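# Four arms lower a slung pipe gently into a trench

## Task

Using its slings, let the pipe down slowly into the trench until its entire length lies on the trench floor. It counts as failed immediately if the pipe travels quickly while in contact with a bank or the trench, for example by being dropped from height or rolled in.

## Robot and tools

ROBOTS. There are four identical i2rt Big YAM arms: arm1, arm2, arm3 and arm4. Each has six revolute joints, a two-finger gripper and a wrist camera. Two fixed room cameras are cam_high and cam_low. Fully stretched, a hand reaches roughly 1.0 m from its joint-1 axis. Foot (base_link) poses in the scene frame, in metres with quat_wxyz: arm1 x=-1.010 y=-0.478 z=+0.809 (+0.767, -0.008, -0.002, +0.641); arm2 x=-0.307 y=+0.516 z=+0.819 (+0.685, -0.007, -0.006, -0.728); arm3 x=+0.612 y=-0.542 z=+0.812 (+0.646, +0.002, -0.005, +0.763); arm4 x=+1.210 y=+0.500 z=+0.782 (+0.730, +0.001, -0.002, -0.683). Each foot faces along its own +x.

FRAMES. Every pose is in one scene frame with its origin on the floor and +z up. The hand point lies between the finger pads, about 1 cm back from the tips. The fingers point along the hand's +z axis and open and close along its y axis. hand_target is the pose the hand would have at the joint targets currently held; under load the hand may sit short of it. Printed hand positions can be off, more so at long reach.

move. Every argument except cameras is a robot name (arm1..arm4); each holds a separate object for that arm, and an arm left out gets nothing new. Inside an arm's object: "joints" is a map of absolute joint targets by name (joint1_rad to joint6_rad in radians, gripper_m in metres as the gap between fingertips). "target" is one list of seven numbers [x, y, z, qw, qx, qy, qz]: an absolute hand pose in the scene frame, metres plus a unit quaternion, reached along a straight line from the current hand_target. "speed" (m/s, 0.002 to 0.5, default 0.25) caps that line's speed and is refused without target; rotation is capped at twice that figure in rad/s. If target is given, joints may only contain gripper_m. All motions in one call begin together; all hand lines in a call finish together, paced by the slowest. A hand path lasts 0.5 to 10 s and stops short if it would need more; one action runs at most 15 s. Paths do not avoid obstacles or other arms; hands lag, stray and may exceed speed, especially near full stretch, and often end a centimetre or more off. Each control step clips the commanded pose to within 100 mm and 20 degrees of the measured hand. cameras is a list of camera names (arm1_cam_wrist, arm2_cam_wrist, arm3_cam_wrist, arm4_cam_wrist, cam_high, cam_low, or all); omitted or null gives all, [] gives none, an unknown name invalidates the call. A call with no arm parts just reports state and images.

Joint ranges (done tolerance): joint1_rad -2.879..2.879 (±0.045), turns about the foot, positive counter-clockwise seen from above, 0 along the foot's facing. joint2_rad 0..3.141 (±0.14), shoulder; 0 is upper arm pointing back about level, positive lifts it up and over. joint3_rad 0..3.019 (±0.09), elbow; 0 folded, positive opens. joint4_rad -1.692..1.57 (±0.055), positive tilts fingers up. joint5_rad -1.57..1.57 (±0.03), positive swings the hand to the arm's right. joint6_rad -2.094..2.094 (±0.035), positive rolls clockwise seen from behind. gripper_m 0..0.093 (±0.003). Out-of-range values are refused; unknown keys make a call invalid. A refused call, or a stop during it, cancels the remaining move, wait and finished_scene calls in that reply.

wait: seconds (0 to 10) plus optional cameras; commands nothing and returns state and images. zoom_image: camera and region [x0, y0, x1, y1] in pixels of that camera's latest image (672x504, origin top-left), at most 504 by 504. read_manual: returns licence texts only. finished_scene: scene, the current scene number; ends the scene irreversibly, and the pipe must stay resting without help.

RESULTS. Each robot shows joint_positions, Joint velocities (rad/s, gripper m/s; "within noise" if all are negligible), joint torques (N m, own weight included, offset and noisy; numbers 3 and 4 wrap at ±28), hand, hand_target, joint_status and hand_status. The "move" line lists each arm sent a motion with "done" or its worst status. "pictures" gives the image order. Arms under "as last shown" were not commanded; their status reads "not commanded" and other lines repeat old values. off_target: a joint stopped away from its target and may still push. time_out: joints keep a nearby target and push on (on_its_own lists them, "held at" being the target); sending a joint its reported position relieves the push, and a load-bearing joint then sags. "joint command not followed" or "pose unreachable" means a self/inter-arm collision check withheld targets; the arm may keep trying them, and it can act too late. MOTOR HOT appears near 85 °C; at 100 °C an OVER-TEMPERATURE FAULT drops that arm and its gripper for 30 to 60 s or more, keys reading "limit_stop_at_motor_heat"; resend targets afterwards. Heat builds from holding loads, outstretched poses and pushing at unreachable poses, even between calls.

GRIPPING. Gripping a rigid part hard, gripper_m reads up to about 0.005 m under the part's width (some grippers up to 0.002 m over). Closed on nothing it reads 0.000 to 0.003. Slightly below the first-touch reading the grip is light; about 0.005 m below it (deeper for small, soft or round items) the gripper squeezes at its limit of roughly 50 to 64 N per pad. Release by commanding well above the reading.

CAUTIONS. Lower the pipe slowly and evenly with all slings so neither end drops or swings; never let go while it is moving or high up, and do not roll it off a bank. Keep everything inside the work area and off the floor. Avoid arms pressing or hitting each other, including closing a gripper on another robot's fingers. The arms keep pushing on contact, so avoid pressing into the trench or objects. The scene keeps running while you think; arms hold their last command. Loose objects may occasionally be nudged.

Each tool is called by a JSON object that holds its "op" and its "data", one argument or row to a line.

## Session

{"op": "move", "data": {
  "arm1": {"joints": {"joint1_rad": -1.363, "joint2_rad": 2.066, "joint3_rad": 0.698, "joint4_rad": -0.202, "joint5_rad": 0, "joint6_rad": -1.541, "gripper_m": 0.093}},
  "arm2": {"joints": {"joint1_rad": -0.97, "joint2_rad": 2.19, "joint3_rad": 1.03, "joint4_rad": -0.385, "joint5_rad": 0, "joint6_rad": -1.03, "gripper_m": 0.093}},
  "arm3": {"joints": {"joint1_rad": -1.536, "joint2_rad": 2.047, "joint3_rad": 0.517, "joint4_rad": -0.04, "joint5_rad": 0, "joint6_rad": -1.37, "gripper_m": 0.093}},
  "arm4": {"joints": {"joint1_rad": -1.057, "joint2_rad": 2.037, "joint3_rad": 0.858, "joint4_rad": -0.375, "joint5_rad": 0, "joint6_rad": -0.997, "gripper_m": 0.093}}
}}

Scene clock: 1.97 s.
Joint torques (N m): arm1=[0.38 -13.04 2.24 0.99 -0.08 -0.09] | arm2=[0.26 -18.55 4.55 0.14 -0.21 0.07] | arm3=[1.2 -13.33 0.58 0.39 -0.3 -0.06] | arm4=[0.44 -15.44 3.26 0.68 -0.06 -0.01]
Heat: arm1: hottest joint2_rad 30 °C; arm2: hottest joint3_rad 29 °C; arm3: hottest joint2_rad 29 °C; arm4: hottest joint3_rad 29 °C.
move: arm1 done; arm2 done; arm3 done; arm4 done
Joint velocities: within noise
arm1.joint_positions: joint1_rad=-1.367 joint2_rad=+2.052 joint3_rad=+0.697 joint4_rad=-0.214 joint5_rad=+0.001 joint6_rad=-1.531 gripper_m=+0.09310
arm1.joint_status: all done
arm1.hand: x=-0.6683 y=-0.4716 z=+0.6292 quat_wxyz=(-0.002, +0.702, -0.712, +0.009) (m; scene frame)
arm1.hand_target: x=-0.6691 y=-0.4703 z=+0.6248 quat_wxyz=(-0.002, +0.707, -0.707, +0.008) (m; scene frame)
arm1.hand_status: not commanded
arm2.joint_positions: joint1_rad=-0.980 joint2_rad=+2.204 joint3_rad=+1.025 joint4_rad=-0.400 joint5_rad=+0.001 joint6_rad=-1.023 gripper_m=+0.09308
arm2.joint_status: all done
arm2.hand: x=-0.6911 y=+0.2887 z=+0.6205 quat_wxyz=(-0.006, -0.713, -0.701, +0.002) (m; scene frame)
arm2.hand_target: x=-0.6983 y=+0.2791 z=+0.6275 quat_wxyz=(-0.002, -0.707, -0.706, +0.019) (m; scene frame)
arm2.hand_status: not commanded
arm3.joint_positions: joint1_rad=-1.537 joint2_rad=+2.042 joint3_rad=+0.517 joint4_rad=-0.050 joint5_rad=+0.001 joint6_rad=-1.363 gripper_m=+0.09311
arm3.joint_status: all done
arm3.hand: x=+0.8779 y=-0.4876 z=+0.6230 quat_wxyz=(-0.002, +0.704, -0.710, -0.003) (m; scene frame)
arm3.hand_target: x=+0.8787 y=-0.4871 z=+0.6217 quat_wxyz=(-0.005, +0.707, -0.707, -0.002) (m; scene frame)
arm3.hand_status: not commanded
arm4.joint_positions: joint1_rad=-1.060 joint2_rad=+2.050 joint3_rad=+0.856 joint4_rad=-0.388 joint5_rad=+0.002 joint6_rad=-0.983 gripper_m=+0.09311
arm4.joint_status: all done
arm4.hand: x=+0.8797 y=+0.2850 z=+0.6151 quat_wxyz=(-0.003, -0.711, -0.703, -0.007) (m; scene frame)
arm4.hand_target: x=+0.8734 y=+0.2793 z=+0.6203 quat_wxyz=(-0.001, -0.705, -0.709, +0.007) (m; scene frame)
arm4.hand_status: not commanded
pictures: arm1_cam_wrist, arm2_cam_wrist, arm3_cam_wrist, arm4_cam_wrist, cam_high, cam_low

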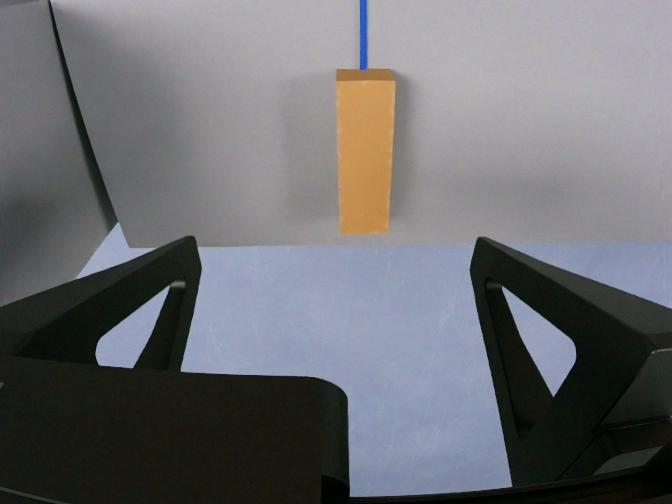

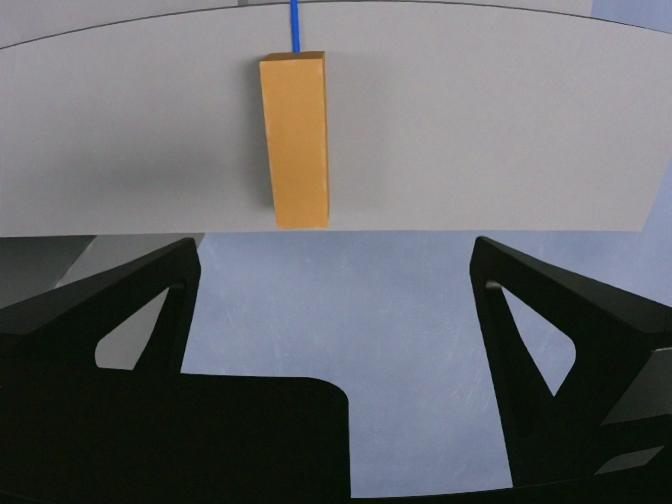

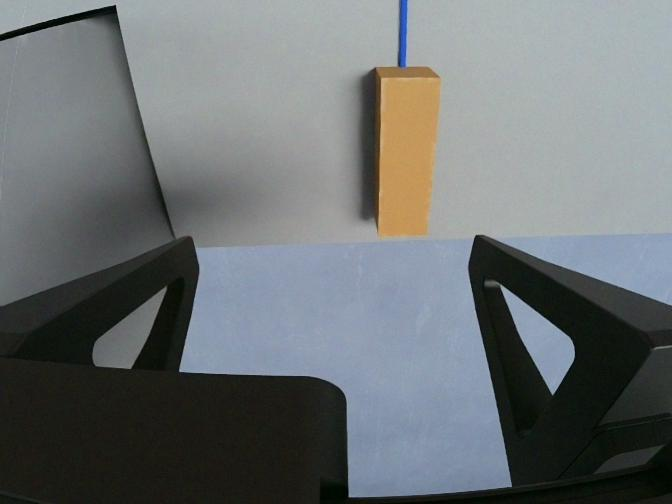

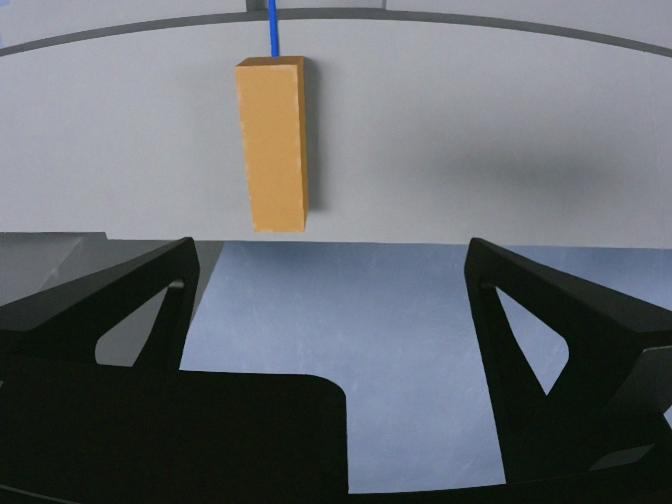

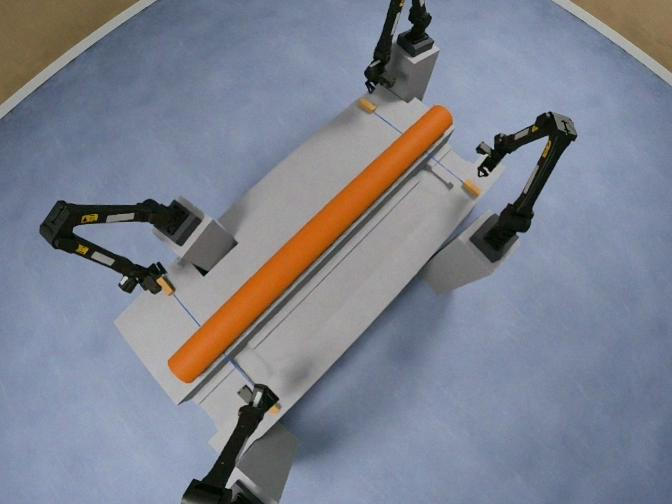

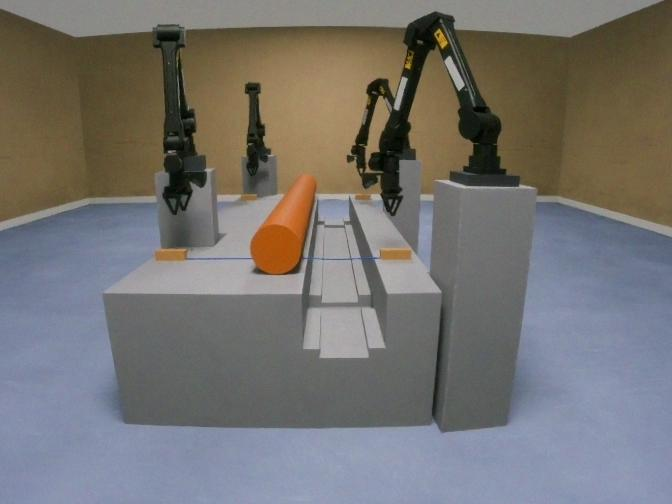

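{"op": "move", "data": {
  "arm1": {"target": [-0.647, -0.495, 0.466, 0, 0.7071, -0.7071, 0]},
  "arm2": {"target": [-0.672, 0.303, 0.467, 0, 0.7071, 0.7071, 0]},
  "arm3": {"target": [0.925, -0.514, 0.466, 0, 0.7071, -0.7071, 0]},
  "arm4": {"target": [0.914, 0.303, 0.467, 0, 0.7071, 0.7071, 0]},
  "cameras": ["arm1_cam_wrist", "arm2_cam_wrist", "arm3_cam_wrist", "arm4_cam_wrist"]
}}

Scene clock: 6.40 s.
Joint torques (N m): arm1=[-0.21 -14.62 0.29 0.92 -0.21 -0.11] | arm2=[-1.03 -18.32 2.22 0.03 -0.15 0.07] | arm3=[0.97 -17.44 -1.13 0.38 -0.13 -0.07] | arm4=[0.97 -15.44 0.24 0.66 0 0.14]
Heat: arm1: hottest joint2_rad 30 °C; arm2: hottest joint2_rad 29 °C; arm3: hottest joint2_rad 29 °C; arm4: hottest joint3_rad 29 °C.
move: arm1 done; arm2 off_target; arm3 done; arm4 done
Joint velocities: within noise
arm1.joint_positions: joint1_rad=-1.427 joint2_rad=+2.548 joint3_rad=+0.954 joint4_rad=+0.012 joint5_rad=-0.007 joint6_rad=-1.601 gripper_m=+0.09310
arm1.joint_status: not commanded
arm1.hand: x=-0.6438 y=-0.4930 z=+0.4721 quat_wxyz=(+0.000, +0.706, -0.708, +0.002) (m; scene frame)
arm1.hand_target: x=-0.6471 y=-0.4950 z=+0.4661 quat_wxyz=(+0.000, +0.707, -0.707, +0.000) (m; scene frame)
arm1.hand_status: done (0.007 m and 0.3 deg from the pose sent, 0.166 m and 1.3 deg at the start)
arm2.joint_positions: joint1_rad=-0.980 joint2_rad=+2.601 joint3_rad=+1.122 joint4_rad=-0.131 joint5_rad=+0.014 joint6_rad=-1.041 gripper_m=+0.09306
arm2.joint_status: not commanded
arm2.hand: x=-0.6601 y=+0.3070 z=+0.4645 quat_wxyz=(-0.003, -0.707, -0.707, -0.014) (m; scene frame)
arm2.hand_target: x=-0.6720 y=+0.3030 z=+0.4672 quat_wxyz=(+0.000, -0.707, -0.707, +0.000) (m; scene frame)
arm2.hand_status: off_target (0.013 m and 1.7 deg from the pose sent, 0.155 m and 1.3 deg at the start)
arm3.joint_positions: joint1_rad=-1.644 joint2_rad=+2.572 joint3_rad=+0.838 joint4_rad=+0.157 joint5_rad=+0.007 joint6_rad=-1.476 gripper_m=+0.09311
arm3.joint_status: not commanded
arm3.hand: x=+0.9256 y=-0.5118 z=+0.4679 quat_wxyz=(+0.000, +0.706, -0.708, -0.002) (m; scene frame)
arm3.hand_target: x=+0.9249 y=-0.5140 z=+0.4660 quat_wxyz=(+0.000, +0.707, -0.707, +0.000) (m; scene frame)
arm3.hand_status: done (0.003 m and 0.2 deg from the pose sent, 0.166 m and 0.7 deg at the start)
arm4.joint_positions: joint1_rad=-1.059 joint2_rad=+2.476 joint3_rad=+0.880 joint4_rad=+0.002 joint5_rad=+0.005 joint6_rad=-0.983 gripper_m=+0.09309
arm4.joint_status: not commanded
arm4.hand: x=+0.9202 y=+0.3110 z=+0.4643 quat_wxyz=(-0.002, -0.711, -0.704, -0.012) (m; scene frame)
arm4.hand_target: x=+0.9140 y=+0.3030 z=+0.4671 quat_wxyz=(+0.000, -0.707, -0.707, +0.000) (m; scene frame)
arm4.hand_status: done (0.010 m and 1.6 deg from the pose sent, 0.153 m and 1.0 deg at the start)
pictures: arm1_cam_wrist, arm2_cam_wrist, arm3_cam_wrist, arm4_cam_wrist

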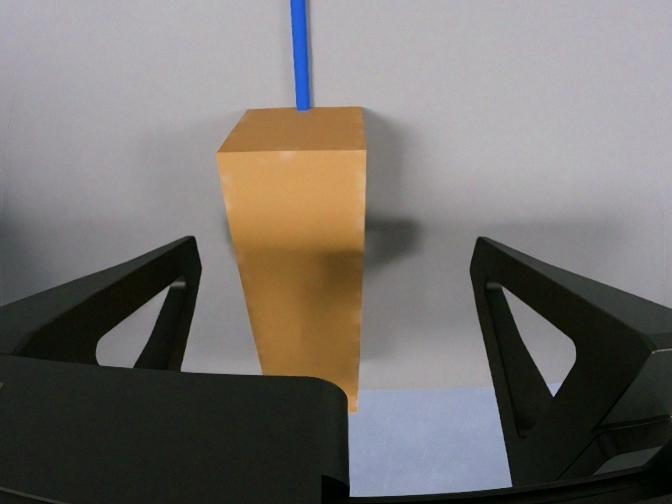

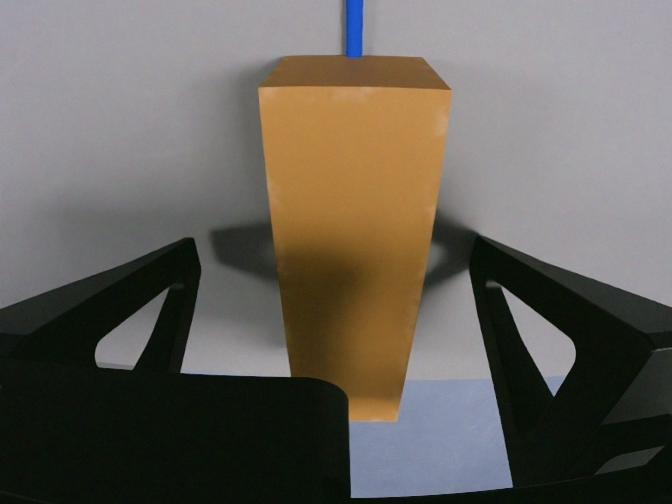

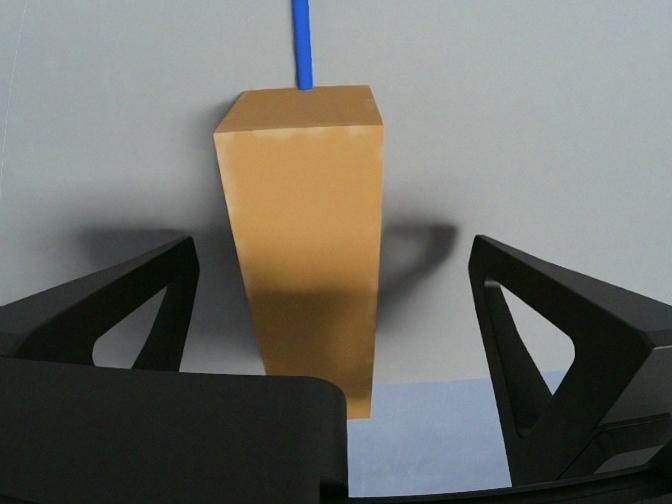

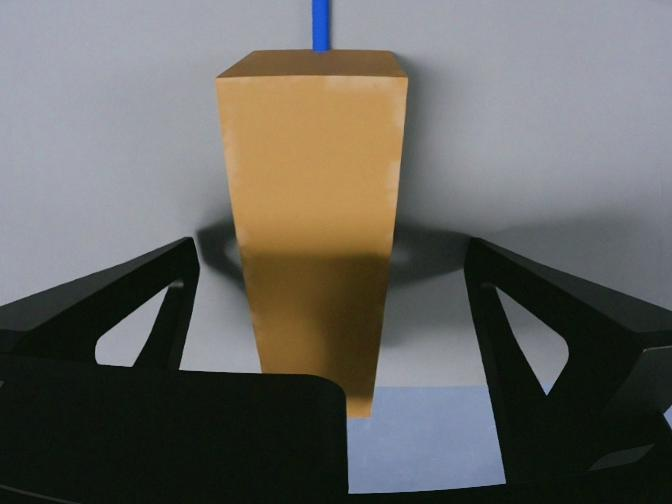

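{"op": "move", "data": {
  "arm1": {"joints": {"gripper_m": 0.02}},
  "arm2": {"joints": {"gripper_m": 0.02}},
  "arm3": {"joints": {"gripper_m": 0.02}},
  "arm4": {"joints": {"gripper_m": 0.02}},
  "cameras": []
}}

{"op": "move", "data": {
  "arm1": {"target": [-0.64, -0.295, 0.92, 0, 0.7071, -0.7071, 0], "speed": 0.15},
  "arm2": {"target": [-0.685, 0.065, 0.93, 0, 0.7071, 0.7071, 0], "speed": 0.15},
  "arm3": {"target": [0.94, -0.29, 0.92, 0, 0.7071, -0.7071, 0], "speed": 0.15},
  "arm4": {"target": [0.905, 0.065, 0.93, 0, 0.7071, 0.7071, 0], "speed": 0.15},
  "cameras": ["cam_low", "cam_high"]
}}

Scene clock: 11.80 s.
Joint torques (N m): arm1=[-0.73 -15.44 0.36 0.95 -0.16 -0.11] | arm2=[-1.03 -18.26 2.22 -0.03 -0.17 0.06] | arm3=[0.79 -17.32 -1.07 0.36 -0.12 -0.06] | arm4=[0.91 -15.33 0.25 0.64 -0.01 0.14]
Heat: arm1: hottest joint2_rad 30 °C; arm2: hottest joint2_rad 29 °C; arm3: hottest joint2_rad 29 °C; arm4: hottest joint3_rad 29 °C.
move: arm1 off_target; arm2 off_target; arm3 off_target; arm4 off_target
Joint velocities: within noise
arm1.joint_positions: joint1_rad=-1.427 joint2_rad=+2.548 joint3_rad=+0.954 joint4_rad=+0.012 joint5_rad=-0.007 joint6_rad=-1.602 gripper_m=+0.03385
arm1.joint_status: gripper_m off_target (ended at +0.03388, target +0.02000)
arm1.hand: x=-0.6437 y=-0.4929 z=+0.4721 quat_wxyz=(+0.000, +0.706, -0.708, +0.002) (m; scene frame)
arm1.hand_target: x=-0.6471 y=-0.4950 z=+0.4661 quat_wxyz=(+0.000, +0.707, -0.707, +0.000) (m; scene frame)
arm1.hand_status: not commanded
arm2.joint_positions: joint1_rad=-0.980 joint2_rad=+2.601 joint3_rad=+1.122 joint4_rad=-0.129 joint5_rad=+0.015 joint6_rad=-1.041 gripper_m=+0.03441
arm2.joint_status: gripper_m off_target (ended at +0.03444, target +0.02000)
arm2.hand: x=-0.6606 y=+0.3068 z=+0.4645 quat_wxyz=(-0.003, -0.707, -0.707, -0.013) (m; scene frame)
arm2.hand_target: x=-0.6720 y=+0.3030 z=+0.4672 quat_wxyz=(+0.000, -0.707, -0.707, +0.000) (m; scene frame)
arm2.hand_status: not commanded
arm3.joint_positions: joint1_rad=-1.644 joint2_rad=+2.572 joint3_rad=+0.838 joint4_rad=+0.157 joint5_rad=+0.007 joint6_rad=-1.478 gripper_m=+0.03469
arm3.joint_status: gripper_m off_target (ended at +0.03472, target +0.02000)
arm3.hand: x=+0.9256 y=-0.5118 z=+0.4679 quat_wxyz=(+0.000, +0.707, -0.707, -0.002) (m; scene frame)
arm3.hand_target: x=+0.9250 y=-0.5140 z=+0.4660 quat_wxyz=(+0.000, +0.707, -0.707, +0.000) (m; scene frame)
arm3.hand_status: not commanded
arm4.joint_positions: joint1_rad=-1.059 joint2_rad=+2.476 joint3_rad=+0.880 joint4_rad=+0.002 joint5_rad=+0.005 joint6_rad=-0.983 gripper_m=+0.03485
arm4.joint_status: gripper_m off_target (ended at +0.03488, target +0.02000)
arm4.hand: x=+0.9202 y=+0.3108 z=+0.4643 quat_wxyz=(-0.002, -0.710, -0.704, -0.012) (m; scene frame)
arm4.hand_target: x=+0.9142 y=+0.3031 z=+0.4670 quat_wxyz=(+0.000, -0.707, -0.707, +0.000) (m; scene frame)
arm4.hand_status: not commanded
pictures: none
No camera images: "cameras" was empty.

Scene clock: 16.00 s.
Joint torques (N m): arm1=[-1.67 -20.37 13.78 -2.03 0.36 -0.13] | arm2=[-0.91 -30.39 14.98 -3.03 -0.03 0] | arm3=[0.56 -23.18 12.18 -1.84 0.09 -0.05] | arm4=[0.44 -26.23 14.89 -2.4 -0.01 0.11]
Heat: arm1: hottest joint2_rad 31 °C; arm2: hottest joint2_rad 30 °C; arm3: hottest joint2_rad 30 °C; arm4: hottest joint3_rad 29 °C.
move: arm1 off_target; arm2 off_target; arm3 off_target; arm4 off_target
Joint velocities: within noise
arm1.joint_positions: joint1_rad=-0.925 joint2_rad=+1.599 joint3_rad=+0.979 joint4_rad=-1.076 joint5_rad=-0.022 joint6_rad=-1.107 gripper_m=+0.03386
arm1.joint_status: not commanded
arm1.hand: x=-0.6727 y=-0.3034 z=+0.8532 quat_wxyz=(+0.054, +0.707, -0.705, -0.022) (m; scene frame)
arm1.hand_target: x=-0.6441 y=-0.2966 z=+0.9168 quat_wxyz=(+0.000, +0.707, -0.707, +0.001) (m; scene frame)
arm1.hand_status: off_target (0.075 m and 6.7 deg from the pose sent, 0.490 m and 0.2 deg at the start)
arm2.joint_positions: joint1_rad=-0.626 joint2_rad=+2.056 joint3_rad=+1.428 joint4_rad=-1.092 joint5_rad=+0.008 joint6_rad=-0.681 gripper_m=+0.03441
arm2.joint_status: not commanded
arm2.hand: x=-0.6452 y=+0.1064 z=+0.7935 quat_wxyz=(+0.006, -0.707, -0.704, -0.067) (m; scene frame)
arm2.hand_target: x=-0.6680 y=+0.0832 z=+0.8820 quat_wxyz=(+0.000, -0.707, -0.707, +0.001) (m; scene frame)
arm2.hand_status: off_target (0.148 m and 7.8 deg from the pose sent, 0.525 m and 1.6 deg at the start; pose on its path clipped on 37 of 126 steps)
arm3.joint_positions: joint1_rad=-1.065 joint2_rad=+1.597 joint3_rad=+1.000 joint4_rad=-1.099 joint5_rad=+0.000 joint6_rad=-0.904 gripper_m=+0.03469
arm3.joint_status: not commanded
arm3.hand: x=+0.9138 y=-0.3039 z=+0.8641 quat_wxyz=(+0.057, +0.707, -0.704, -0.009) (m; scene frame)
arm3.hand_target: x=+0.9372 y=-0.2919 z=+0.9182 quat_wxyz=(+0.000, +0.707, -0.707, +0.001) (m; scene frame)
arm3.hand_status: off_target (0.063 m and 6.6 deg from the pose sent, 0.504 m and 0.2 deg at the start)
arm4.joint_positions: joint1_rad=-0.674 joint2_rad=+1.844 joint3_rad=+1.311 joint4_rad=-1.188 joint5_rad=+0.007 joint6_rad=-0.605 gripper_m=+0.03485
arm4.joint_status: not commanded
arm4.hand: x=+0.9329 y=+0.1057 z=+0.8213 quat_wxyz=(+0.014, -0.706, -0.704, -0.074) (m; scene frame)
arm4.hand_target: x=+0.9142 y=+0.0783 z=+0.9094 quat_wxyz=(+0.000, -0.707, -0.707, +0.001) (m; scene frame)
arm4.hand_status: off_target (0.119 m and 8.7 deg from the pose sent, 0.527 m and 1.5 deg at the start; pose on its path clipped on 32 of 126 steps)
pictures: cam_high, cam_low

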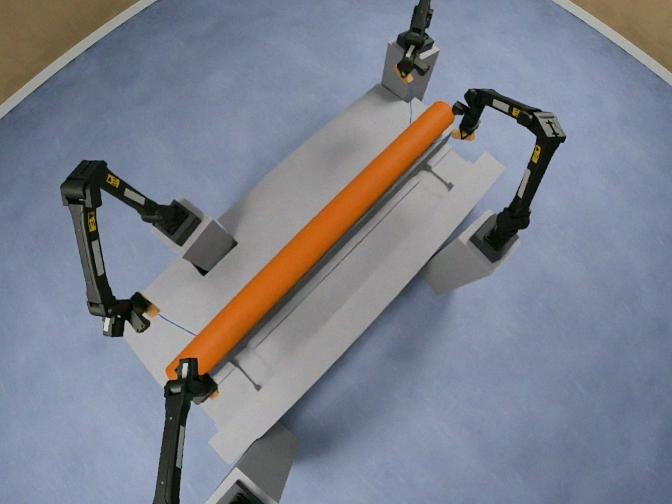

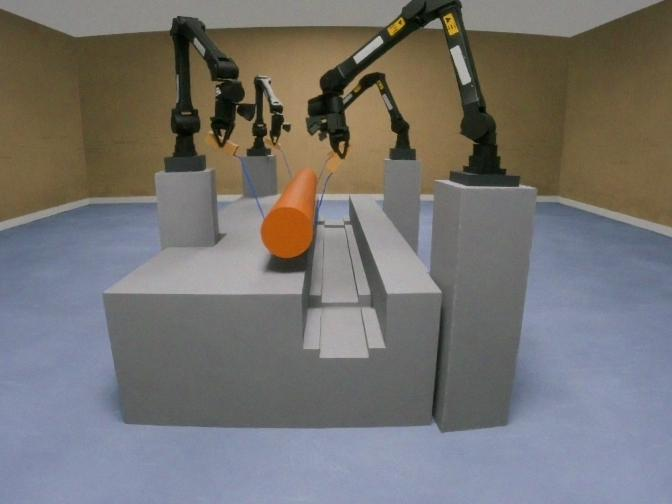

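{"op": "move", "data": {
  "arm1": {"target": [-0.635, -0.06, 0.925, 0, 0.7071, -0.7071, 0], "speed": 0.12},
  "arm2": {"target": [-0.675, 0.31, 0.885, 0, 0.7071, 0.7071, 0], "speed": 0.12},
  "arm3": {"target": [0.94, -0.084, 0.915, 0, 0.7071, -0.7071, 0], "speed": 0.12},
  "arm4": {"target": [0.91, 0.283, 0.87, 0, 0.7071, 0.7071, 0], "speed": 0.12},
  "cameras": ["cam_low", "cam_high"]
}}

{"op": "zoom_image", "data": {
  "camera": "cam_low",
  "region": [250, 120, 440, 310]
}}

Scene clock: 22.17 s.
Joint torques (N m): arm1=[-1.79 -24.23 14.91 -1.57 0.13 -0.03] | arm2=[-2.61 -22.36 10.43 -1.43 0.24 -0.1] | arm3=[0.09 -30.92 13.15 -1.7 -0.14 -0.04] | arm4=[-1.38 -18.78 8.8 -0.83 0.3 -0.14]
Heat: arm1: hottest joint2_rad 32 °C; arm2: hottest joint2_rad 32 °C; arm3: hottest joint2_rad 31 °C; arm4: hottest joint3_rad 31 °C.
move: arm1 off_target; arm2 off_target; arm3 off_target; arm4 off_target
Joint velocities: arm1=[within noise] | arm2=[-0.005 -0.015 -0.017 -0.007 0.007 -0.154 0] | arm3=[within noise] | arm4=[within noise]
arm1.joint_positions: joint1_rad=-0.538 joint2_rad=+1.917 joint3_rad=+1.450 joint4_rad=-1.213 joint5_rad=-0.019 joint6_rad=-0.737 gripper_m=+0.03386
arm1.joint_status: not commanded
arm1.hand: x=-0.6663 y=-0.0773 z=+0.8571 quat_wxyz=(+0.054, +0.713, -0.699, +0.002) (m; scene frame)
arm1.hand_target: x=-0.6387 y=-0.0639 z=+0.9243 quat_wxyz=(-0.001, +0.707, -0.707, +0.001) (m; scene frame)
arm1.hand_status: off_target (0.077 m and 6.2 deg from the pose sent, 0.257 m and 6.7 deg at the start)
arm2.joint_positions: joint1_rad=-0.964 joint2_rad=+1.690 joint3_rad=+1.008 joint4_rad=-1.002 joint5_rad=+0.007 joint6_rad=-1.029 gripper_m=+0.03441
arm2.joint_status: not commanded
arm2.hand: x=-0.6522 y=+0.3088 z=+0.8370 quat_wxyz=(-0.016, -0.705, -0.708, -0.049) (m; scene frame)
arm2.hand_target: x=-0.6733 y=+0.3105 z=+0.8827 quat_wxyz=(+0.001, -0.707, -0.707, +0.000) (m; scene frame)
arm2.hand_status: off_target (0.053 m and 5.9 deg from the pose sent, 0.225 m and 7.7 deg at the start)
arm3.joint_positions: joint1_rad=-0.771 joint2_rad=+1.963 joint3_rad=+1.457 joint4_rad=-1.203 joint5_rad=+0.003 joint6_rad=-0.615 gripper_m=+0.03469
arm3.joint_status: not commanded
arm3.hand: x=+0.9142 y=-0.1077 z=+0.8429 quat_wxyz=(+0.063, +0.709, -0.702, +0.011) (m; scene frame)
arm3.hand_target: x=+0.9368 y=-0.0882 z=+0.9140 quat_wxyz=(-0.001, +0.707, -0.707, +0.000) (m; scene frame)
arm3.hand_status: off_target (0.080 m and 7.4 deg from the pose sent, 0.227 m and 6.6 deg at the start)
arm4.joint_positions: joint1_rad=-0.984 joint2_rad=+1.515 joint3_rad=+0.889 joint4_rad=-1.047 joint5_rad=-0.001 joint6_rad=-0.913 gripper_m=+0.03485
arm4.joint_status: not commanded
arm4.hand: x=+0.9289 y=+0.2858 z=+0.8252 quat_wxyz=(-0.009, -0.708, -0.704, -0.051) (m; scene frame)
arm4.hand_target: x=+0.9115 y=+0.2836 z=+0.8674 quat_wxyz=(+0.001, -0.707, -0.707, -0.001) (m; scene frame)
arm4.hand_status: off_target (0.049 m and 6.0 deg from the pose sent, 0.185 m and 8.7 deg at the start)
pictures: cam_high, cam_low

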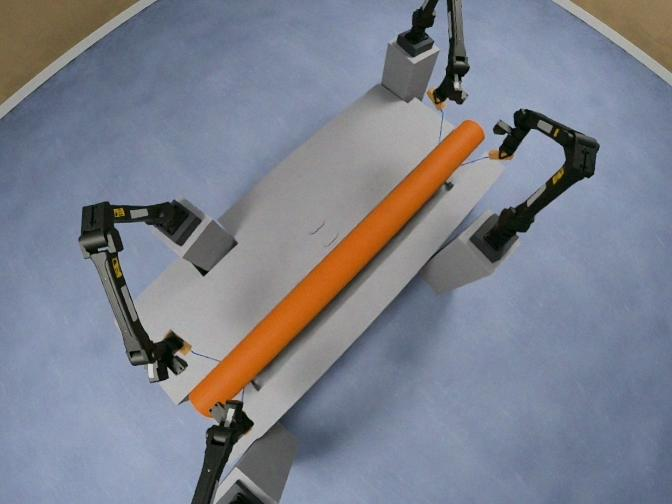

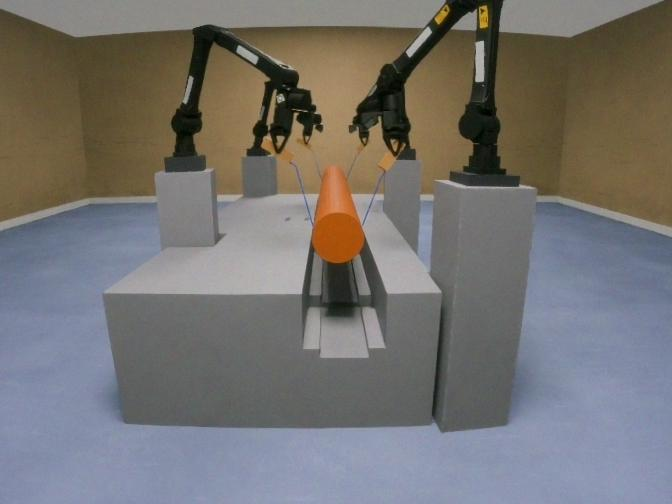

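Scaled by 2.653.

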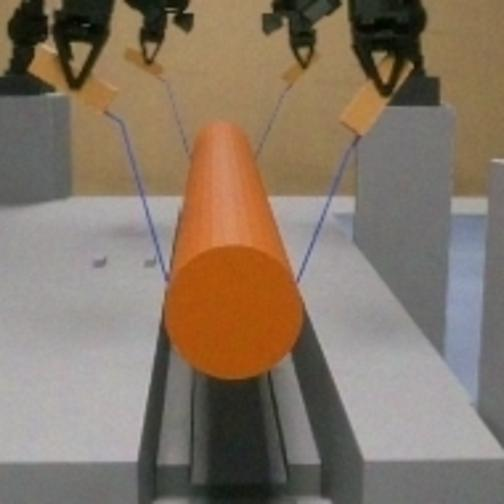

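{"op": "move", "data": {
  "arm1": {"target": [-0.635, -0.07, 0.60, 0, 0.7071, -0.7071, 0], "speed": 0.1},
  "arm2": {"target": [-0.67, 0.32, 0.55, 0, 0.7071, 0.7071, 0], "speed": 0.1},
  "arm3": {"target": [0.935, -0.09, 0.60, 0, 0.7071, -0.7071, 0], "speed": 0.1},
  "arm4": {"target": [0.91, 0.31, 0.55, 0, 0.7071, 0.7071, 0], "speed": 0.1},
  "cameras": ["cam_low"]
}}

{"op": "move", "data": {
  "arm1": {"target": [-0.65, -0.14, 0.453, 0, 0.7071, -0.7071, 0], "speed": 0.14},
  "arm2": {"target": [-0.672, 0.318, 0.46, 0, 0.7071, 0.7071, 0], "speed": 0.14},
  "arm3": {"target": [0.925, -0.145, 0.455, 0, 0.7071, -0.7071, 0], "speed": 0.14},
  "arm4": {"target": [0.915, 0.31, 0.46, 0, 0.7071, 0.7071, 0], "speed": 0.14}
}}

{"op": "zoom_image", "data": {
  "camera": "cam_low",
  "region": [240, 160, 430, 350]
}}

Scene clock: 33.70 s.
Joint torques (N m): arm1=[-1.96 -20.07 7.58 0.79 0.12 -0.03] | arm2=[-2.26 -16.91 3.11 -0.23 0.29 0.03] | arm3=[0.32 -24.35 6.93 0.29 -0.17 -0.04] | arm4=[-0.62 -13.74 1.84 0.49 0.27 -0.02]
Heat: arm1: hottest joint3_rad 34 °C; arm2: hottest joint2_rad 33 °C; arm3: hottest joint2_rad 33 °C; arm4: hottest joint3_rad 32 °C.
move: arm1 off_target; arm2 off_target; arm3 off_target; arm4 off_target
Joint velocities: within noise
arm1.joint_positions: joint1_rad=-0.548 joint2_rad=+2.348 joint3_rad=+1.349 joint4_rad=-0.611 joint5_rad=-0.020 joint6_rad=-0.736 gripper_m=+0.03386
arm1.joint_status: not commanded
arm1.hand: x=-0.6561 y=-0.0796 z=+0.5961 quat_wxyz=(+0.019, +0.711, -0.703, -0.001) (m; scene frame)
arm1.hand_target: x=-0.6353 y=-0.0705 z=+0.6007 quat_wxyz=(+0.000, +0.707, -0.707, +0.000) (m; scene frame)
arm1.hand_status: off_target (0.024 m and 2.2 deg from the pose sent, 0.259 m and 6.2 deg at the start)
arm2.joint_positions: joint1_rad=-0.996 joint2_rad=+2.367 joint3_rad=+0.976 joint4_rad=-0.208 joint5_rad=+0.004 joint6_rad=-1.070 gripper_m=+0.03441
arm2.joint_status: not commanded
arm2.hand: x=-0.6577 y=+0.3149 z=+0.5488 quat_wxyz=(-0.007, -0.702, -0.712, -0.007) (m; scene frame)
arm2.hand_target: x=-0.6697 y=+0.3201 z=+0.5501 quat_wxyz=(+0.000, -0.707, -0.707, +0.000) (m; scene frame)
arm2.hand_status: off_target (0.013 m and 1.4 deg from the pose sent, 0.288 m and 5.9 deg at the start)
arm3.joint_positions: joint1_rad=-0.773 joint2_rad=+2.363 joint3_rad=+1.368 joint4_rad=-0.614 joint5_rad=+0.003 joint6_rad=-0.614 gripper_m=+0.03469
arm3.joint_status: not commanded
arm3.hand: x=+0.9204 y=-0.0996 z=+0.5991 quat_wxyz=(+0.014, +0.709, -0.705, +0.003) (m; scene frame)
arm3.hand_target: x=+0.9348 y=-0.0904 z=+0.6004 quat_wxyz=(+0.000, +0.707, -0.707, +0.000) (m; scene frame)
arm3.hand_status: off_target (0.017 m and 1.7 deg from the pose sent, 0.244 m and 7.4 deg at the start)
arm4.joint_positions: joint1_rad=-1.058 joint2_rad=+2.214 joint3_rad=+0.768 joint4_rad=-0.142 joint5_rad=-0.002 joint6_rad=-0.991 gripper_m=+0.03485
arm4.joint_status: not commanded
arm4.hand: x=+0.9205 y=+0.3098 z=+0.5490 quat_wxyz=(-0.005, -0.707, -0.707, -0.009) (m; scene frame)
arm4.hand_target: x=+0.9101 y=+0.3101 z=+0.5501 quat_wxyz=(+0.000, -0.707, -0.707, +0.000) (m; scene frame)
arm4.hand_status: off_target (0.011 m and 1.2 deg from the pose sent, 0.277 m and 6.0 deg at the start)
pictures: cam_low

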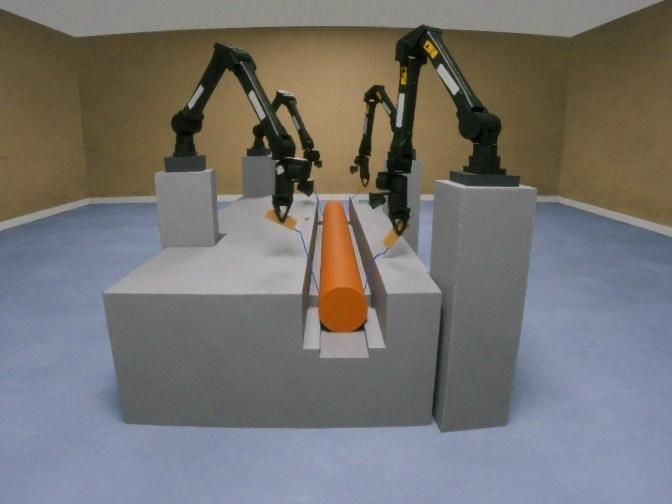

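Scene clock: 35.57 s.
Joint torques (N m): arm1=[-1.44 -13.51 3.67 2.15 0.53 0.09] | arm2=[0.97 -15.68 3.97 0.61 -0.36 0.21] | arm3=[0.56 -19.19 4.52 1.25 0.15 0.12] | arm4=[2.08 -12.98 1.66 1.02 -0.13 0.14]
Heat: arm1: hottest joint3_rad 34 °C; arm2: hottest joint2_rad 33 °C; arm3: hottest joint2_rad 33 °C; arm4: hottest joint3_rad 32 °C.
move: arm1 off_target; arm2 off_target; arm3 off_target; arm4 off_target
Joint velocities: within noise
arm1.joint_positions: joint1_rad=-0.619 joint2_rad=+2.538 joint3_rad=+1.331 joint4_rad=-0.326 joint5_rad=-0.029 joint6_rad=-0.819 gripper_m=+0.03386
arm1.joint_status: not commanded
arm1.hand: x=-0.6394 y=-0.1164 z=+0.4975 quat_wxyz=(-0.020, +0.715, -0.699, -0.006) (m; scene frame)
arm1.hand_target: x=-0.6525 y=-0.1415 z=+0.4574 quat_wxyz=(+0.000, +0.707, -0.707, +0.000) (m; scene frame)
arm1.hand_status: off_target (0.051 m and 2.8 deg from the pose sent, 0.155 m and 2.2 deg at the start)
arm2.joint_positions: joint1_rad=-1.037 joint2_rad=+2.592 joint3_rad=+1.088 joint4_rad=-0.122 joint5_rad=+0.018 joint6_rad=-1.087 gripper_m=+0.03441
arm2.joint_status: not commanded
arm2.hand: x=-0.6587 y=+0.3345 z=+0.4669 quat_wxyz=(-0.005, -0.711, -0.703, -0.022) (m; scene frame)
arm2.hand_target: x=-0.6714 y=+0.3182 z=+0.4610 quat_wxyz=(+0.000, -0.707, -0.707, +0.000) (m; scene frame)
arm2.hand_status: off_target (0.022 m and 2.6 deg from the pose sent, 0.090 m and 1.4 deg at the start)
arm3.joint_positions: joint1_rad=-0.824 joint2_rad=+2.585 joint3_rad=+1.366 joint4_rad=-0.345 joint5_rad=-0.004 joint6_rad=-0.677 gripper_m=+0.03469
arm3.joint_status: not commanded
arm3.hand: x=+0.9262 y=-0.1339 z=+0.4852 quat_wxyz=(-0.007, +0.714, -0.701, -0.005) (m; scene frame)
arm3.hand_target: x=+0.9238 y=-0.1461 z=+0.4569 quat_wxyz=(+0.000, +0.707, -0.707, +0.000) (m; scene frame)
arm3.hand_status: off_target (0.032 m and 1.5 deg from the pose sent, 0.151 m and 1.7 deg at the start)
arm4.joint_positions: joint1_rad=-1.090 joint2_rad=+2.473 joint3_rad=+0.858 joint4_rad=+0.012 joint5_rad=+0.008 joint6_rad=-0.999 gripper_m=+0.03485
arm4.joint_status: not commanded
arm4.hand: x=+0.9227 y=+0.3257 z=+0.4659 quat_wxyz=(-0.002, -0.716, -0.698, -0.017) (m; scene frame)
arm4.hand_target: x=+0.9153 y=+0.3101 z=+0.4607 quat_wxyz=(+0.000, -0.707, -0.707, +0.000) (m; scene frame)
arm4.hand_status: off_target (0.018 m and 2.5 deg from the pose sent, 0.089 m and 1.2 deg at the start)
pictures: arm1_cam_wrist, arm2_cam_wrist, arm3_cam_wrist, arm4_cam_wrist, cam_high, cam_low

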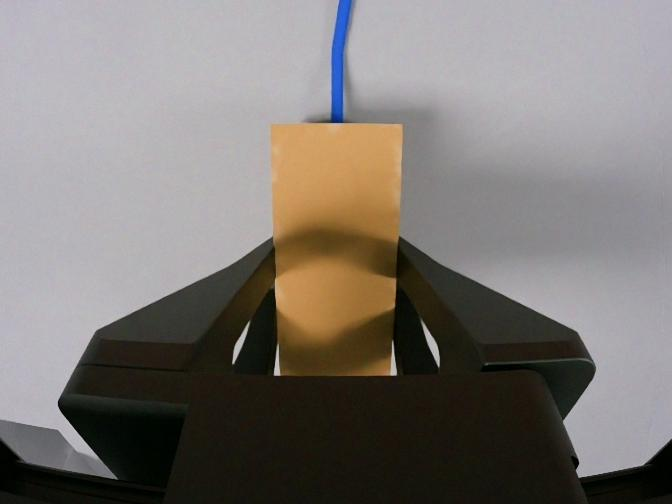

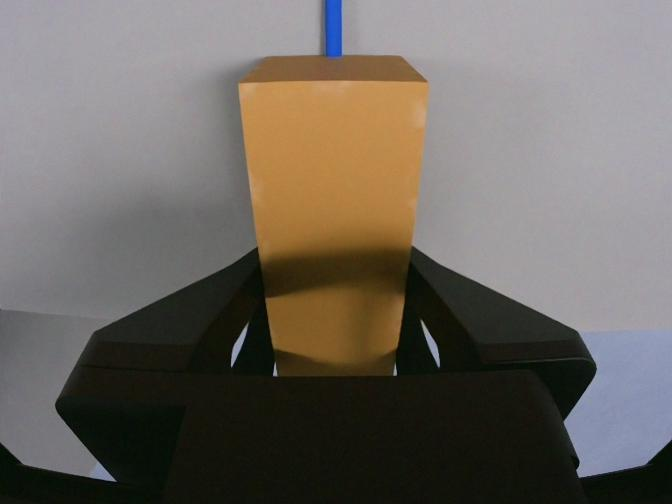

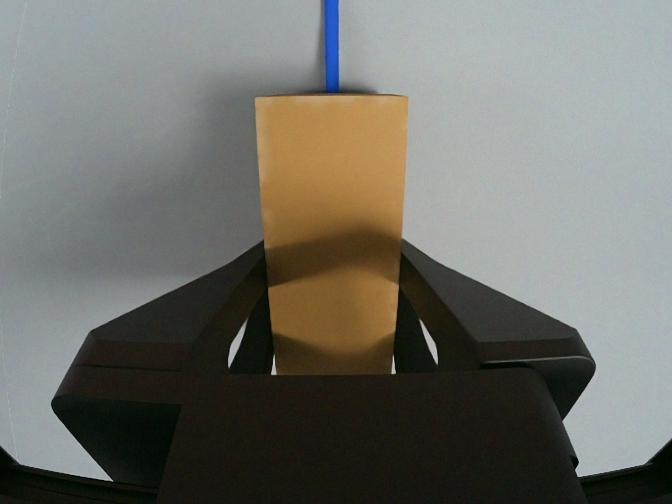

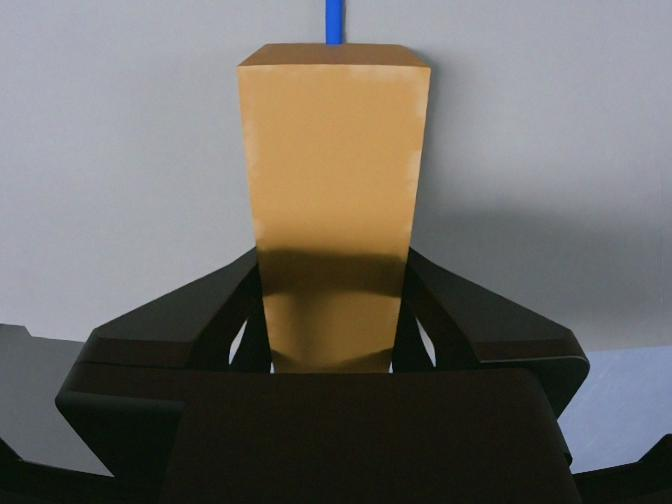

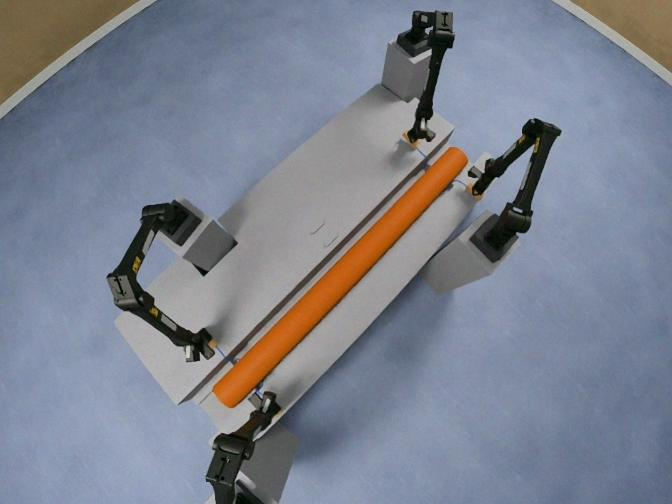

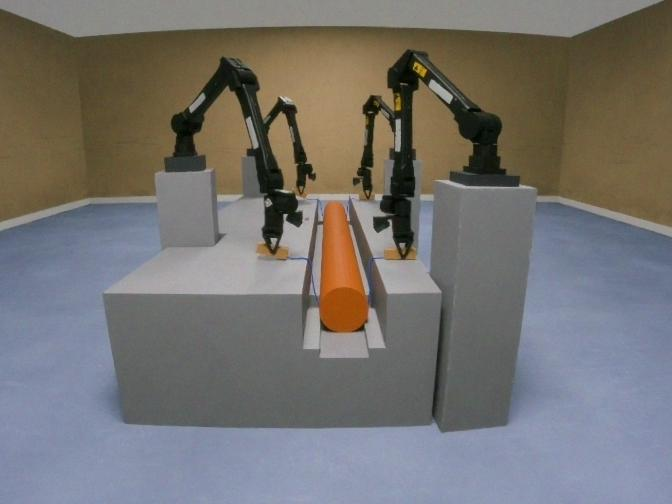

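Scaled by 2.653.

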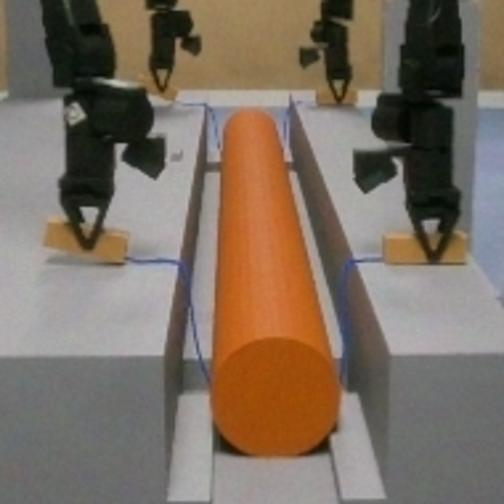

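{"op": "move", "data": {
  "arm1": {"target": [-0.652, -0.15, 0.43, 0, 0.7071, -0.7071, 0], "speed": 0.1},
  "arm3": {"target": [0.923, -0.152, 0.44, 0, 0.7071, -0.7071, 0], "speed": 0.1},
  "cameras": ["cam_low"]
}}

{"op": "zoom_image", "data": {
  "camera": "cam_low",
  "region": [240, 160, 430, 350]
}}

Scene clock: 41.77 s.
Joint torques (N m): arm1=[-0.62 -13.33 4.48 1.58 0.5 -0.01] | arm2=[0.85 -15.79 3.96 0.61 -0.36 0.21] | arm3=[0.62 -19.08 4.56 0.8 0.19 0.11] | arm4=[2.02 -12.86 1.63 1.06 -0.13 0.14]
Heat: arm1: hottest joint3_rad 34 °C; arm2: hottest joint2_rad 33 °C; arm3: hottest joint2_rad 33 °C; arm4: hottest joint3_rad 31 °C.
move: arm1 off_target; arm3 off_target
Joint velocities: within noise
arm1.joint_positions: joint1_rad=-0.637 joint2_rad=+2.587 joint3_rad=+1.326 joint4_rad=-0.267 joint5_rad=-0.030 joint6_rad=-0.821 gripper_m=+0.03387
arm1.joint_status: not commanded
arm1.hand: x=-0.6400 y=-0.1304 z=+0.4737 quat_wxyz=(-0.024, +0.709, -0.704, -0.006) (m; scene frame)
arm1.hand_target: x=-0.6545 y=-0.1517 z=+0.4341 quat_wxyz=(+0.000, +0.707, -0.707, +0.000) (m; scene frame)
arm1.hand_status: off_target (0.049 m and 2.8 deg from the pose sent, 0.076 m and 2.8 deg at the start)
arm2, arm4: as last shown
arm3.joint_positions: joint1_rad=-0.831 joint2_rad=+2.619 joint3_rad=+1.366 joint4_rad=-0.306 joint5_rad=-0.005 joint6_rad=-0.681 gripper_m=+0.03469
arm3.joint_status: not commanded
arm3.hand: x=+0.9255 y=-0.1408 z=+0.4689 quat_wxyz=(-0.010, +0.712, -0.702, -0.006) (m; scene frame)
arm3.hand_target: x=+0.9219 y=-0.1532 z=+0.4417 quat_wxyz=(+0.000, +0.707, -0.707, +0.000) (m; scene frame)
arm3.hand_status: off_target (0.031 m and 1.6 deg from the pose sent, 0.049 m and 1.5 deg at the start)
pictures: cam_low

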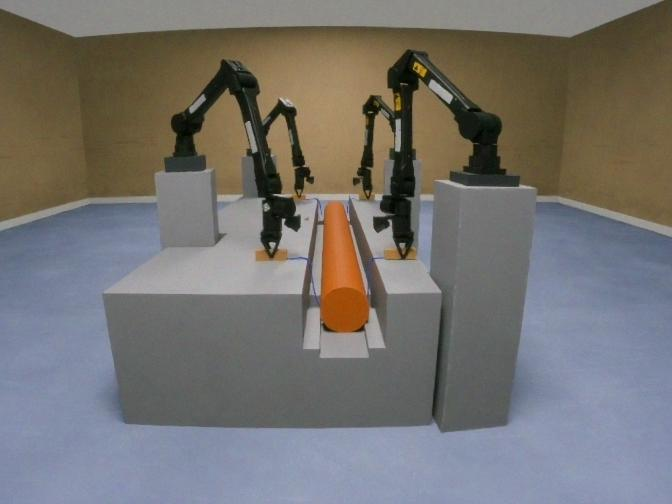

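Scaled by 2.653.

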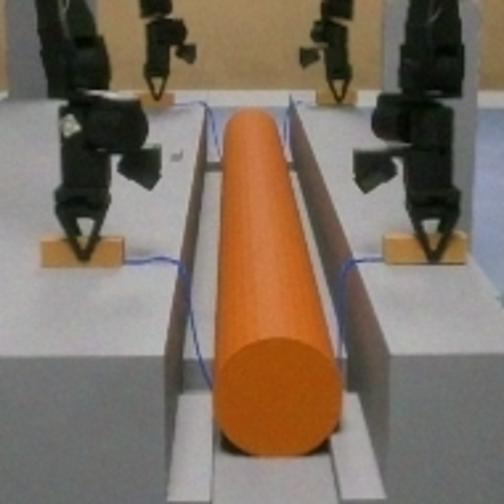

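{"op": "move", "data": {
  "arm1": {"target": [-0.64, -0.131, 0.47, 0, 0.7071, -0.7071, 0], "joints": {"gripper_m": 0.07}},
  "arm2": {"joints": {"gripper_m": 0.07}},
  "arm3": {"target": [0.925, -0.141, 0.468, 0, 0.7071, -0.7071, 0], "joints": {"gripper_m": 0.07}},
  "arm4": {"joints": {"gripper_m": 0.07}},
  "cameras": ["cam_low"]
}}

{"op": "finished_scene", "data": {
  "scene": 2
}}

Scene clock: 48.40 s.
Joint torques (N m): arm1=[-0.15 -21.77 4.14 0.13 0.04 0.1] | arm2=[0.38 -17.03 2 0.05 -0.25 0.2] | arm3=[1.55 -25.76 3.25 -0.35 -0.14 0.1] | arm4=[0.91 -14.04 0.35 0.7 -0.06 0.14]
Heat: arm1: hottest joint2_rad 33 °C; arm2: hottest joint2_rad 33 °C; arm3: hottest joint2_rad 33 °C; arm4: hottest joint3_rad 31 °C.
move: arm1 off_target; arm2 done; arm3 done; arm4 done
Joint velocities: within noise
arm1.joint_positions: joint1_rad=-0.637 joint2_rad=+2.616 joint3_rad=+1.348 joint4_rad=-0.326 joint5_rad=-0.018 joint6_rad=-0.821 gripper_m=+0.06993
arm1.joint_status: all done
arm1.hand: x=-0.6495 y=-0.1424 z=+0.4620 quat_wxyz=(+0.010, +0.709, -0.705, -0.001) (m; scene frame)
arm1.hand_target: x=-0.6401 y=-0.1310 z=+0.4702 quat_wxyz=(+0.000, +0.707, -0.707, +0.000) (m; scene frame)
arm1.hand_status: off_target (0.017 m and 1.2 deg from the pose sent, 0.004 m and 2.8 deg at the start)
arm2.joint_positions: joint1_rad=-1.031 joint2_rad=+2.603 joint3_rad=+1.112 joint4_rad=-0.106 joint5_rad=+0.016 joint6_rad=-1.086 gripper_m=+0.06995
arm2.joint_status: all done
arm2.hand: x=-0.6691 y=+0.3258 z=+0.4630 quat_wxyz=(-0.002, -0.709, -0.705, -0.008) (m; scene frame)
arm2.hand_target: x=-0.6715 y=+0.3183 z=+0.4610 quat_wxyz=(+0.000, -0.707, -0.707, +0.000) (m; scene frame)
arm2.hand_status: not commanded
arm3.joint_positions: joint1_rad=-0.832 joint2_rad=+2.636 joint3_rad=+1.376 joint4_rad=-0.330 joint5_rad=+0.002 joint6_rad=-0.670 gripper_m=+0.06991
arm3.joint_status: all done
arm3.hand: x=+0.9216 y=-0.1481 z=+0.4617 quat_wxyz=(+0.005, +0.708, -0.706, +0.000) (m; scene frame)
arm3.hand_target: x=+0.9250 y=-0.1409 z=+0.4680 quat_wxyz=(+0.000, +0.707, -0.707, +0.000) (m; scene frame)
arm3.hand_status: done (0.010 m and 0.6 deg from the pose sent, 0.001 m and 1.6 deg at the start)
arm4.joint_positions: joint1_rad=-1.074 joint2_rad=+2.481 joint3_rad=+0.877 joint4_rad=+0.023 joint5_rad=+0.006 joint6_rad=-0.999 gripper_m=+0.06991
arm4.joint_status: all done
arm4.hand: x=+0.9166 y=+0.3148 z=+0.4627 quat_wxyz=(-0.001, -0.710, -0.704, -0.006) (m; scene frame)
arm4.hand_target: x=+0.9153 y=+0.3101 z=+0.4606 quat_wxyz=(+0.000, -0.707, -0.707, +0.000) (m; scene frame)
arm4.hand_status: not commanded
pictures: cam_low

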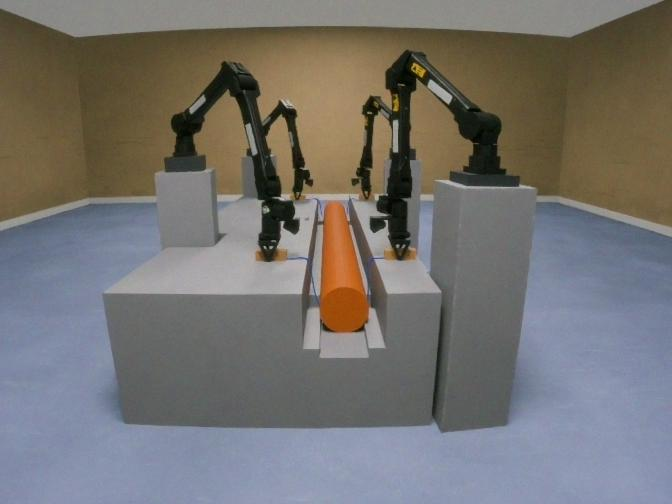

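The scene is finished: the task was done.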